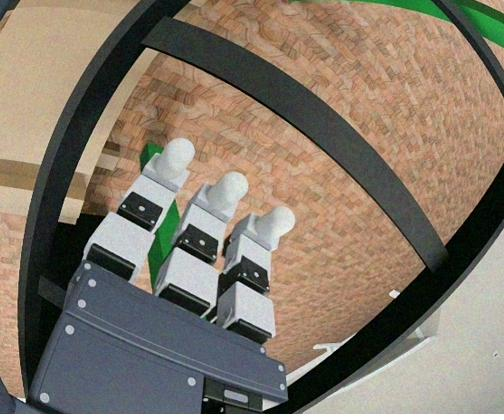

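>>> move --cameras '["cam_high","cam_low","arm3_cam_wrist","arm2_cam_wrist"]'

Scene clock: 260.13 s.
Joint torques (N m): arm1=[-5.19 -10.75 5.37 -0.28 -0.14 -0.12] | arm2=[-0.62 -20.95 12.15 2.55 0.74 0.04] | arm3=[-0.85 -21.3 5.53 1.81 -0.74 0.02] | arm4=[1.44 -12.69 6.83 -2 0.92 0.24]
Motor temperatures (°C): arm1=[25 25 25 26 25 22] | arm2=[26 41 41 21 23 22] | arm3=[21 41 34 23 23 22] | arm4=[23 24 31 22 24 23]
Heat: arm1: hottest joint4_rad 26 °C; arm2: hottest joint2_rad 41 °C; arm3: hottest joint2_rad 41 °C; arm4: hottest joint3_rad 31 °C.
Joint velocities: within noise
arm1.joint_positions: joint1_rad=-0.209 joint2_rad=+1.754 joint3_rad=+0.555 joint4_rad=-0.494 joint5_rad=-0.409 joint6_rad=-0.168 hand_index_mcp=+0.788 hand_index_abd=-0.008 hand_index_pip=+0.497 hand_index_dip=-0.711 hand_middle_mcp=+0.777 hand_middle_abd=+0.004 hand_middle_pip=+0.480 hand_middle_dip=-0.722 hand_ring_mcp=+0.769 hand_ring_abd=-0.002 hand_ring_pip=+0.467 hand_ring_dip=-0.738 hand_thumb_cmc=+0.714 hand_thumb_axl=+0.677 hand_thumb_mcp=+0.894 hand_thumb_ipl=+0.798 hand_current_limit=+0.750 hand_speed=-0.600
arm1.joint_status: not commanded
arm1.hand_state: blocked,goal,blocked,blocked,blocked,goal,blocked,blocked,goal,goal,blocked,blocked,goal,goal,goal,goal
arm1.index_mcp_current_ma: 49
arm1.index_abd_current_ma: -3
arm1.index_pip_current_ma: 116
arm1.index_dip_current_ma: 141
arm1.middle_mcp_current_ma: 25
arm1.middle_abd_current_ma: 1
arm1.middle_pip_current_ma: 72
arm1.middle_dip_current_ma: 109
arm1.ring_mcp_current_ma: 13
arm1.ring_abd_current_ma: 0
arm1.ring_pip_current_ma: 43
arm1.ring_dip_current_ma: 67
arm1.thumb_cmc_current_ma: 0
arm1.thumb_axl_current_ma: 0
arm1.thumb_mcp_current_ma: -4
arm1.thumb_ipl_current_ma: -1
arm1.hand_goal_index_mcp: 0.754
arm1.hand_goal_index_abd: 0.000
arm1.hand_goal_index_pip: 0.434
arm1.hand_goal_index_dip: -0.782
arm1.hand_goal_middle_mcp: 0.754
arm1.hand_goal_middle_abd: 0.000
arm1.hand_goal_middle_pip: 0.434
arm1.hand_goal_middle_dip: -0.782
arm1.hand_goal_ring_mcp: 0.754
arm1.hand_goal_ring_abd: 0.000
arm1.hand_goal_ring_pip: 0.434
arm1.hand_goal_ring_dip: -0.782
arm1.hand_goal_thumb_cmc: 0.714
arm1.hand_goal_thumb_axl: 0.678
arm1.hand_goal_thumb_mcp: 0.900
arm1.hand_goal_thumb_ipl: 0.800
arm1.hand: x=-0.7771 y=-0.1972 z=+0.7252 quat_wxyz=(-0.167, +0.685, +0.699, +0.123) (m; scene frame)
arm1.hand_target: x=-0.7549 y=-0.2172 z=+0.7417 quat_wxyz=(-0.141, +0.693, +0.693, +0.140) (m; scene frame)
arm1.hand_status: not commanded
arm2.joint_positions: joint1_rad=+0.360 joint2_rad=+2.227 joint3_rad=+1.688 joint4_rad=-0.889 joint5_rad=-0.004 joint6_rad=+1.782 hand_index_mcp=+0.861 hand_index_abd=-0.109 hand_index_pip=+0.684 hand_index_dip=-0.645 hand_middle_mcp=+0.759 hand_middle_abd=-0.003 hand_middle_pip=+0.581 hand_middle_dip=-0.778 hand_ring_mcp=+0.753 hand_ring_abd=+0.001 hand_ring_pip=+0.579 hand_ring_dip=-0.778 hand_thumb_cmc=+0.714 hand_thumb_axl=+0.677 hand_thumb_mcp=+0.222 hand_thumb_ipl=+0.168 hand_current_limit=+0.750 hand_speed=-0.600
arm2.joint_status: not commanded
arm2.hand_state: blocked,blocked,blocked,blocked,goal,goal,goal,goal,goal,goal,goal,goal,goal,goal,goal,goal
arm2.index_mcp_current_ma: 377
arm2.index_abd_current_ma: -299
arm2.index_pip_current_ma: 354
arm2.index_dip_current_ma: 481
arm2.middle_mcp_current_ma: 6
arm2.middle_abd_current_ma: -2
arm2.middle_pip_current_ma: 5
arm2.middle_dip_current_ma: 4
arm2.ring_mcp_current_ma: 0
arm2.ring_abd_current_ma: 0
arm2.ring_pip_current_ma: 2
arm2.ring_dip_current_ma: 4
arm2.thumb_cmc_current_ma: 0
arm2.thumb_axl_current_ma: 0
arm2.thumb_mcp_current_ma: -6
arm2.thumb_ipl_current_ma: 0
arm2.hand_goal_index_mcp: 0.754
arm2.hand_goal_index_abd: 0.000
arm2.hand_goal_index_pip: 0.576
arm2.hand_goal_index_dip: -0.782
arm2.hand_goal_middle_mcp: 0.754
arm2.hand_goal_middle_abd: 0.000
arm2.hand_goal_middle_pip: 0.576
arm2.hand_goal_middle_dip: -0.782
arm2.hand_goal_ring_mcp: 0.754
arm2.hand_goal_ring_abd: 0.000
arm2.hand_goal_ring_pip: 0.576
arm2.hand_goal_ring_dip: -0.782
arm2.hand_goal_thumb_cmc: 0.714
arm2.hand_goal_thumb_axl: 0.678
arm2.hand_goal_thumb_mcp: 0.226
arm2.hand_goal_thumb_ipl: 0.168
arm2.hand: x=-0.3165 y=-0.0491 z=+0.7780 quat_wxyz=(-0.062, +0.696, +0.715, +0.031) (m; scene frame)
arm2.hand_target: x=-0.3112 y=-0.0138 z=+0.8009 quat_wxyz=(-0.102, +0.699, +0.705, +0.066) (m; scene frame)
arm2.hand_status: not commanded
arm3.joint_positions: joint1_rad=-0.628 joint2_rad=+2.221 joint3_rad=+1.296 joint4_rad=-0.299 joint5_rad=-0.223 joint6_rad=-2.068 hand_index_mcp=+0.753 hand_index_abd=-0.002 hand_index_pip=+0.437 hand_index_dip=-0.778 hand_middle_mcp=+0.755 hand_middle_abd=+0.000 hand_middle_pip=+0.437 hand_middle_dip=-0.779 hand_ring_mcp=+0.755 hand_ring_abd=+0.001 hand_ring_pip=+0.438 hand_ring_dip=-0.778 hand_thumb_cmc=+0.714 hand_thumb_axl=+0.677 hand_thumb_mcp=+0.221 hand_thumb_ipl=+0.168 hand_current_limit=+0.750 hand_speed=-0.600
arm3.joint_status: not commanded
arm3.hand_state: goal,goal,goal,goal,goal,goal,goal,goal,goal,goal,goal,goal,goal,goal,goal,goal
arm3.index_mcp_current_ma: 0
arm3.index_abd_current_ma: 0
arm3.index_pip_current_ma: 0
arm3.index_dip_current_ma: 1
arm3.middle_mcp_current_ma: 0
arm3.middle_abd_current_ma: 0
arm3.middle_pip_current_ma: 0
arm3.middle_dip_current_ma: 0
arm3.ring_mcp_current_ma: 0
arm3.ring_abd_current_ma: 0
arm3.ring_pip_current_ma: 1
arm3.ring_dip_current_ma: 0
arm3.thumb_cmc_current_ma: 0
arm3.thumb_axl_current_ma: 0
arm3.thumb_mcp_current_ma: -1
arm3.thumb_ipl_current_ma: 0
arm3.hand_goal_index_mcp: 0.754
arm3.hand_goal_index_abd: 0.000
arm3.hand_goal_index_pip: 0.434
arm3.hand_goal_index_dip: -0.782
arm3.hand_goal_middle_mcp: 0.754
arm3.hand_goal_middle_abd: 0.000
arm3.hand_goal_middle_pip: 0.434
arm3.hand_goal_middle_dip: -0.782
arm3.hand_goal_ring_mcp: 0.754
arm3.hand_goal_ring_abd: 0.000
arm3.hand_goal_ring_pip: 0.434
arm3.hand_goal_ring_dip: -0.782
arm3.hand_goal_thumb_cmc: 0.714
arm3.hand_goal_thumb_axl: 0.678
arm3.hand_goal_thumb_mcp: 0.226
arm3.hand_goal_thumb_ipl: 0.168
arm3.hand: x=+0.3971 y=-0.0991 z=+0.7667 quat_wxyz=(+0.145, -0.689, +0.694, +0.150) (m; scene frame)
arm3.hand_target: x=+0.4001 y=-0.1001 z=+0.7699 quat_wxyz=(+0.153, -0.690, +0.690, +0.153) (m; scene frame)
arm3.hand_status: done (0.004 m and 1.1 deg from the pose sent, 0.102 m and 9.2 deg at the start)
arm4.joint_positions: joint1_rad=+0.312 joint2_rad=+1.735 joint3_rad=+0.692 joint4_rad=-0.732 joint5_rad=+0.372 joint6_rad=+0.418 hand_index_mcp=+0.759 hand_index_abd=-0.006 hand_index_pip=+0.454 hand_index_dip=-0.752 hand_middle_mcp=+0.764 hand_middle_abd=-0.006 hand_middle_pip=+0.470 hand_middle_dip=-0.729 hand_ring_mcp=+0.771 hand_ring_abd=-0.013 hand_ring_pip=+0.483 hand_ring_dip=-0.708 hand_thumb_cmc=+0.714 hand_thumb_axl=+0.677 hand_thumb_mcp=+0.898 hand_thumb_ipl=+0.799 hand_current_limit=+0.750 hand_speed=-0.600
arm4.joint_status: not commanded
arm4.hand_state: goal,goal,goal,blocked,goal,goal,blocked,blocked,goal,goal,blocked,blocked,goal,goal,goal,goal
arm4.index_mcp_current_ma: 21
arm4.index_abd_current_ma: -18
arm4.index_pip_current_ma: 81
arm4.index_dip_current_ma: 125
arm4.middle_mcp_current_ma: 42
arm4.middle_abd_current_ma: -21
arm4.middle_pip_current_ma: 151
arm4.middle_dip_current_ma: 234
arm4.ring_mcp_current_ma: 72
arm4.ring_abd_current_ma: -46
arm4.ring_pip_current_ma: 212
arm4.ring_dip_current_ma: 335
arm4.thumb_cmc_current_ma: 0
arm4.thumb_axl_current_ma: -2
arm4.thumb_mcp_current_ma: -7
arm4.thumb_ipl_current_ma: -5
arm4.hand_goal_index_mcp: 0.754
arm4.hand_goal_index_abd: 0.000
arm4.hand_goal_index_pip: 0.434
arm4.hand_goal_index_dip: -0.782
arm4.hand_goal_middle_mcp: 0.754
arm4.hand_goal_middle_abd: 0.000
arm4.hand_goal_middle_pip: 0.434
arm4.hand_goal_middle_dip: -0.782
arm4.hand_goal_ring_mcp: 0.754
arm4.hand_goal_ring_abd: 0.000
arm4.hand_goal_ring_pip: 0.434
arm4.hand_goal_ring_dip: -0.782
arm4.hand_goal_thumb_cmc: 0.714
arm4.hand_goal_thumb_axl: 0.678
arm4.hand_goal_thumb_mcp: 0.900
arm4.hand_goal_thumb_ipl: 0.800
arm4.hand: x=+0.7397 y=-0.1624 z=+0.8019 quat_wxyz=(-0.168, +0.693, -0.689, -0.131) (m; scene frame)
arm4.hand_target: x=+0.7224 y=-0.1753 z=+0.8271 quat_wxyz=(-0.146, +0.692, -0.692, -0.147) (m; scene frame)
arm4.hand_status: not commanded
pictures: arm2_cam_wrist, arm3_cam_wrist, cam_high, cam_low
camera_calibration:
arm2_cam_wrist: T_world_to_cam=[[0.625482, -0.774434, -0.0949973, 0.265603], [-0.556091, -0.527881, 0.641954, -0.739676], [-0.547298, -0.348703, -0.760836, 0.528978], [0, 0, 0, 1]] pos_world=[-0.287948, -0.000313103, 0.902534]
arm3_cam_wrist: T_world_to_cam=[[-0.604103, 0.727223, 0.325894, 0.097027], [0.564348, 0.101668, 0.819253, -0.88596], [0.562646, 0.678831, -0.471824, 0.334478], [0, 0, 0, 1]] pos_world=[0.370411, -0.207541, 0.85202]

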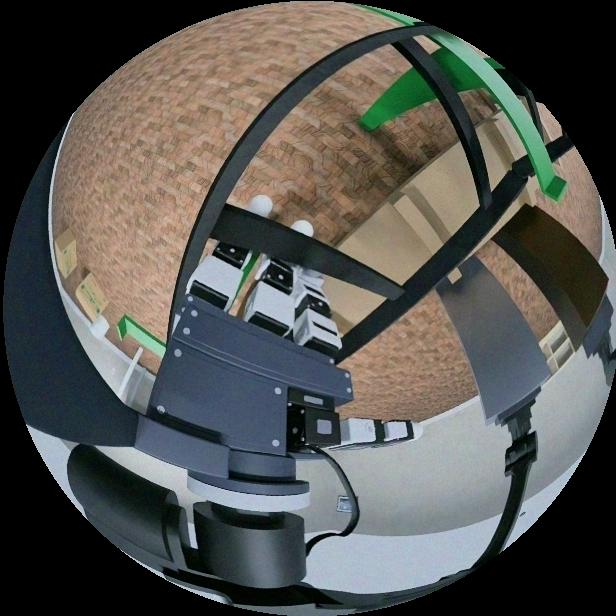

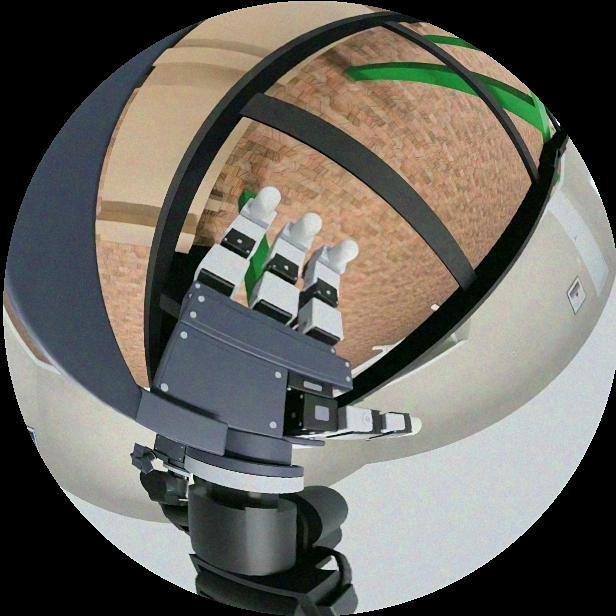

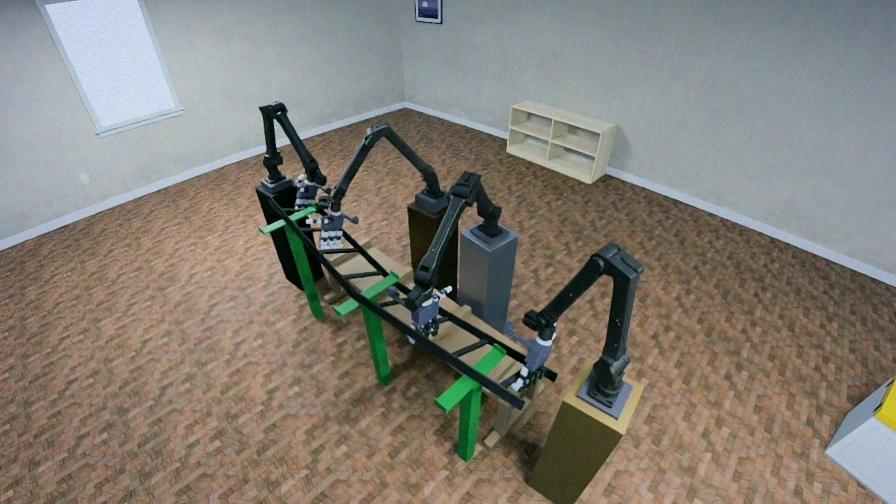

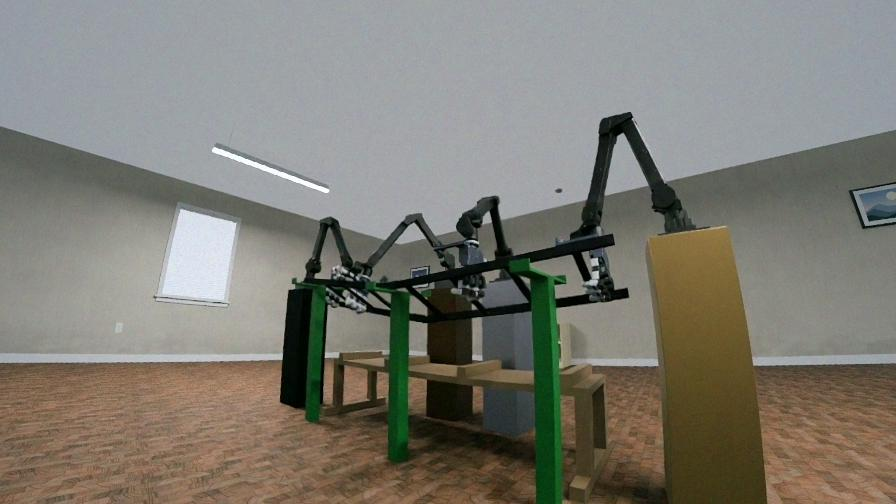

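>>> move --arm3 '{"target":[0.397,-0.094,0.703,-0.153,0.6903,-0.6903,-0.153],"speed":0.08}'

>>> move --arm3 '{"target":[0.345,-0.094,0.703,-0.153,0.6903,-0.6903,-0.153],"speed":0.08}' --cameras '["arm3_cam_wrist"]'

Scene clock: 264.10 s.
Joint torques (N m): arm1=[-5.19 -10.75 5.38 -0.28 -0.14 -0.12] | arm2=[-0.44 -20.95 12.12 2.54 0.75 0.04] | arm3=[-0.09 -18.61 8.25 1.8 -0.57 0.12] | arm4=[1.26 -12.28 6.93 -1.91 0.89 0.23]
Motor temperatures (°C): arm1=[25 25 25 26 25 22] | arm2=[26 41 41 21 23 22] | arm3=[21 40 33 23 23 22] | arm4=[23 24 31 22 24 23]
Heat: arm1: hottest joint4_rad 26 °C; arm2: hottest joint2_rad 41 °C; arm3: hottest joint2_rad 40 °C; arm4: hottest joint3_rad 31 °C.
move: arm3 off_target
Joint velocities: within noise
arm1, arm2, arm4: as last shown
arm3.joint_positions: joint1_rad=-0.628 joint2_rad=+2.337 joint3_rad=+1.297 joint4_rad=-0.190 joint5_rad=-0.223 joint6_rad=-2.068 hand_index_mcp=+0.753 hand_index_abd=-0.002 hand_index_pip=+0.437 hand_index_dip=-0.778 hand_middle_mcp=+0.755 hand_middle_abd=+0.000 hand_middle_pip=+0.437 hand_middle_dip=-0.779 hand_ring_mcp=+0.755 hand_ring_abd=+0.001 hand_ring_pip=+0.438 hand_ring_dip=-0.779 hand_thumb_cmc=+0.714 hand_thumb_axl=+0.677 hand_thumb_mcp=+0.221 hand_thumb_ipl=+0.168 hand_current_limit=+0.750 hand_speed=-0.600
arm3.joint_status: not commanded
arm3.hand_state: goal,goal,goal,goal,goal,goal,goal,goal,goal,goal,goal,goal,goal,goal,goal,goal
arm3.index_mcp_current_ma: 0
arm3.index_abd_current_ma: 0
arm3.index_pip_current_ma: 0
arm3.index_dip_current_ma: 1
arm3.middle_mcp_current_ma: 0
arm3.middle_abd_current_ma: 0
arm3.middle_pip_current_ma: 0
arm3.middle_dip_current_ma: 0
arm3.ring_mcp_current_ma: 0
arm3.ring_abd_current_ma: 0
arm3.ring_pip_current_ma: 1
arm3.ring_dip_current_ma: 0
arm3.thumb_cmc_current_ma: 0
arm3.thumb_axl_current_ma: 0
arm3.thumb_mcp_current_ma: -1
arm3.thumb_ipl_current_ma: 0
arm3.hand_goal_index_mcp: 0.754
arm3.hand_goal_index_abd: 0.000
arm3.hand_goal_index_pip: 0.434
arm3.hand_goal_index_dip: -0.782
arm3.hand_goal_middle_mcp: 0.754
arm3.hand_goal_middle_abd: 0.000
arm3.hand_goal_middle_pip: 0.434
arm3.hand_goal_middle_dip: -0.782
arm3.hand_goal_ring_mcp: 0.754
arm3.hand_goal_ring_abd: 0.000
arm3.hand_goal_ring_pip: 0.434
arm3.hand_goal_ring_dip: -0.782
arm3.hand_goal_thumb_cmc: 0.714
arm3.hand_goal_thumb_axl: 0.678
arm3.hand_goal_thumb_mcp: 0.226
arm3.hand_goal_thumb_ipl: 0.168
arm3.hand: x=+0.3927 y=-0.1067 z=+0.7074 quat_wxyz=(+0.142, -0.689, +0.695, +0.150) (m; scene frame)
arm3.hand_target: x=+0.3969 y=-0.0945 z=+0.7033 quat_wxyz=(+0.153, -0.690, +0.690, +0.153) (m; scene frame)
arm3.hand_status: off_target (0.014 m and 1.4 deg from the pose sent, 0.064 m and 1.1 deg at the start)
pictures: none

Scene clock: 265.47 s.
Joint torques (N m): arm1=[-5.19 -10.75 5.38 -0.28 -0.14 -0.12] | arm2=[-0.5 -20.89 12.12 2.54 0.74 0.04] | arm3=[-0.15 -21.13 4.44 1.88 -0.35 0.24] | arm4=[0.97 -12.4 6.74 -1.95 0.9 0.23]
Motor temperatures (°C): arm1=[25 25 25 26 25 22] | arm2=[26 40 41 21 23 22] | arm3=[21 40 33 23 23 22] | arm4=[23 24 31 22 24 23]
Heat: arm1: hottest joint4_rad 26 °C; arm2: hottest joint3_rad 41 °C; arm3: hottest joint2_rad 40 °C; arm4: hottest joint3_rad 31 °C.
move: arm3 done
Joint velocities: within noise
arm1, arm2, arm4: as last shown
arm3.joint_positions: joint1_rad=-0.544 joint2_rad=+2.337 joint3_rad=+1.249 joint4_rad=-0.119 joint5_rad=-0.197 joint6_rad=-2.000 hand_index_mcp=+0.753 hand_index_abd=-0.002 hand_index_pip=+0.437 hand_index_dip=-0.778 hand_middle_mcp=+0.755 hand_middle_abd=+0.000 hand_middle_pip=+0.437 hand_middle_dip=-0.779 hand_ring_mcp=+0.755 hand_ring_abd=+0.001 hand_ring_pip=+0.437 hand_ring_dip=-0.779 hand_thumb_cmc=+0.714 hand_thumb_axl=+0.677 hand_thumb_mcp=+0.221 hand_thumb_ipl=+0.168 hand_current_limit=+0.750 hand_speed=-0.600
arm3.joint_status: not commanded
arm3.hand_state: goal,goal,goal,goal,goal,goal,goal,goal,goal,goal,goal,goal,goal,goal,goal,goal
arm3.index_mcp_current_ma: 0
arm3.index_abd_current_ma: 0
arm3.index_pip_current_ma: 0
arm3.index_dip_current_ma: 1
arm3.middle_mcp_current_ma: 0
arm3.middle_abd_current_ma: 0
arm3.middle_pip_current_ma: 0
arm3.middle_dip_current_ma: 0
arm3.ring_mcp_current_ma: 0
arm3.ring_abd_current_ma: 0
arm3.ring_pip_current_ma: 0
arm3.ring_dip_current_ma: 0
arm3.thumb_cmc_current_ma: 0
arm3.thumb_axl_current_ma: 0
arm3.thumb_mcp_current_ma: -1
arm3.thumb_ipl_current_ma: 0
arm3.hand_goal_index_mcp: 0.754
arm3.hand_goal_index_abd: 0.000
arm3.hand_goal_index_pip: 0.434
arm3.hand_goal_index_dip: -0.782
arm3.hand_goal_middle_mcp: 0.754
arm3.hand_goal_middle_abd: 0.000
arm3.hand_goal_middle_pip: 0.434
arm3.hand_goal_middle_dip: -0.782
arm3.hand_goal_ring_mcp: 0.754
arm3.hand_goal_ring_abd: 0.000
arm3.hand_goal_ring_pip: 0.434
arm3.hand_goal_ring_dip: -0.782
arm3.hand_goal_thumb_cmc: 0.714
arm3.hand_goal_thumb_axl: 0.678
arm3.hand_goal_thumb_mcp: 0.226
arm3.hand_goal_thumb_ipl: 0.168
arm3.hand: x=+0.3454 y=-0.0972 z=+0.6987 quat_wxyz=(+0.145, -0.693, +0.689, +0.151) (m; scene frame)
arm3.hand_target: x=+0.3451 y=-0.0939 z=+0.7031 quat_wxyz=(+0.153, -0.690, +0.690, +0.153) (m; scene frame)
arm3.hand_status: done (0.005 m and 1.0 deg from the pose sent, 0.050 m and 1.4 deg at the start)
pictures: arm3_cam_wrist
camera_calibration:
arm3_cam_wrist: T_world_to_cam=[[-0.613971, 0.719134, 0.325403, 0.0894785], [0.560985, 0.107538, 0.820811, -0.800631], [0.55528, 0.6865, -0.469448, 0.33181], [0, 0, 0, 1]] pos_world=[0.319832, -0.206036, 0.783818]

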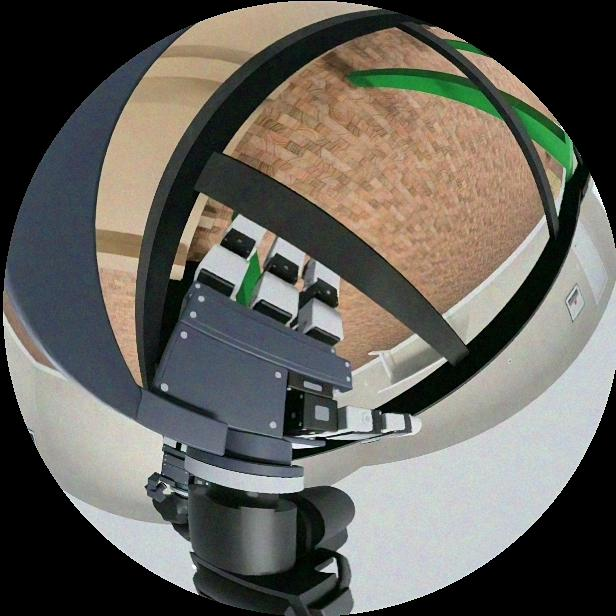

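>>> move --arm3 '{"target":[0.317,-0.094,0.706,-0.153,0.6903,-0.6903,-0.153],"speed":0.08}' --cameras '["arm3_cam_wrist"]'

Scene clock: 266.70 s.
Joint torques (N m): arm1=[-5.25 -10.75 5.37 -0.28 -0.14 -0.12] | arm2=[-0.62 -20.84 12.16 2.54 0.74 0.04] | arm3=[-0.26 -21.01 4.18 1.89 -0.33 0.16] | arm4=[1.38 -12.75 6.91 -2.03 0.9 0.23]
Motor temperatures (°C): arm1=[25 25 25 26 25 22] | arm2=[26 40 41 21 23 22] | arm3=[21 40 33 23 23 22] | arm4=[23 24 30 22 24 23]
Heat: arm1: hottest joint4_rad 26 °C; arm2: hottest joint3_rad 41 °C; arm3: hottest joint2_rad 40 °C; arm4: hottest joint3_rad 30 °C.
move: arm3 done
Joint velocities: within noise
arm1, arm2, arm4: as last shown
arm3.joint_positions: joint1_rad=-0.494 joint2_rad=+2.317 joint3_rad=+1.207 joint4_rad=-0.089 joint5_rad=-0.179 joint6_rad=-1.955 hand_index_mcp=+0.753 hand_index_abd=-0.002 hand_index_pip=+0.437 hand_index_dip=-0.778 hand_middle_mcp=+0.755 hand_middle_abd=+0.000 hand_middle_pip=+0.437 hand_middle_dip=-0.779 hand_ring_mcp=+0.755 hand_ring_abd=+0.001 hand_ring_pip=+0.437 hand_ring_dip=-0.779 hand_thumb_cmc=+0.714 hand_thumb_axl=+0.677 hand_thumb_mcp=+0.221 hand_thumb_ipl=+0.168 hand_current_limit=+0.750 hand_speed=-0.600
arm3.joint_status: not commanded
arm3.hand_state: goal,goal,goal,goal,goal,goal,goal,goal,goal,goal,goal,goal,goal,goal,goal,goal
arm3.index_mcp_current_ma: 0
arm3.index_abd_current_ma: 0
arm3.index_pip_current_ma: 0
arm3.index_dip_current_ma: 1
arm3.middle_mcp_current_ma: 0
arm3.middle_abd_current_ma: 0
arm3.middle_pip_current_ma: 0
arm3.middle_dip_current_ma: 0
arm3.ring_mcp_current_ma: 0
arm3.ring_abd_current_ma: 0
arm3.ring_pip_current_ma: 0
arm3.ring_dip_current_ma: 0
arm3.thumb_cmc_current_ma: 0
arm3.thumb_axl_current_ma: 0
arm3.thumb_mcp_current_ma: -1
arm3.thumb_ipl_current_ma: 0
arm3.hand_goal_index_mcp: 0.754
arm3.hand_goal_index_abd: 0.000
arm3.hand_goal_index_pip: 0.434
arm3.hand_goal_index_dip: -0.782
arm3.hand_goal_middle_mcp: 0.754
arm3.hand_goal_middle_abd: 0.000
arm3.hand_goal_middle_pip: 0.434
arm3.hand_goal_middle_dip: -0.782
arm3.hand_goal_ring_mcp: 0.754
arm3.hand_goal_ring_abd: 0.000
arm3.hand_goal_ring_pip: 0.434
arm3.hand_goal_ring_dip: -0.782
arm3.hand_goal_thumb_cmc: 0.714
arm3.hand_goal_thumb_axl: 0.678
arm3.hand_goal_thumb_mcp: 0.226
arm3.hand_goal_thumb_ipl: 0.168
arm3.hand: x=+0.3165 y=-0.0973 z=+0.7003 quat_wxyz=(+0.144, -0.694, +0.689, +0.150) (m; scene frame)
arm3.hand_target: x=+0.3170 y=-0.0939 z=+0.7061 quat_wxyz=(+0.153, -0.690, +0.690, +0.153) (m; scene frame)
arm3.hand_status: done (0.007 m and 1.2 deg from the pose sent, 0.029 m and 1.0 deg at the start)
pictures: arm3_cam_wrist
camera_calibration:
arm3_cam_wrist: T_world_to_cam=[[-0.614981, 0.719003, 0.323778, 0.0728172], [0.560965, 0.110345, 0.820453, -0.785146], [0.554181, 0.686191, -0.471195, 0.350223], [0, 0, 0, 1]] pos_world=[0.291134, -0.206039, 0.785622]

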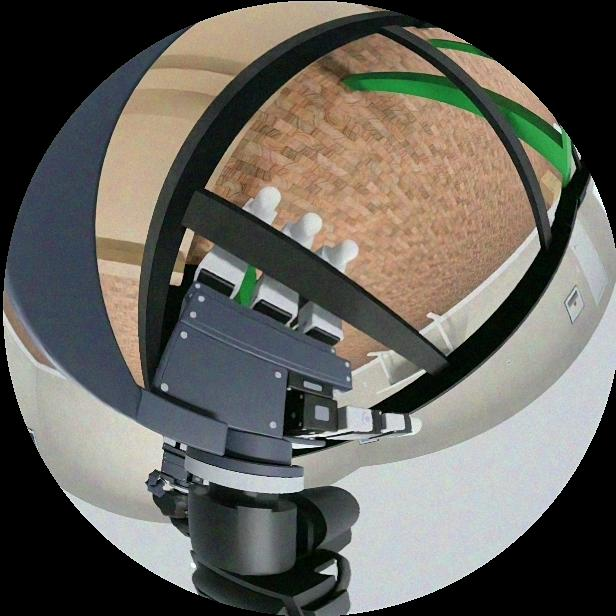

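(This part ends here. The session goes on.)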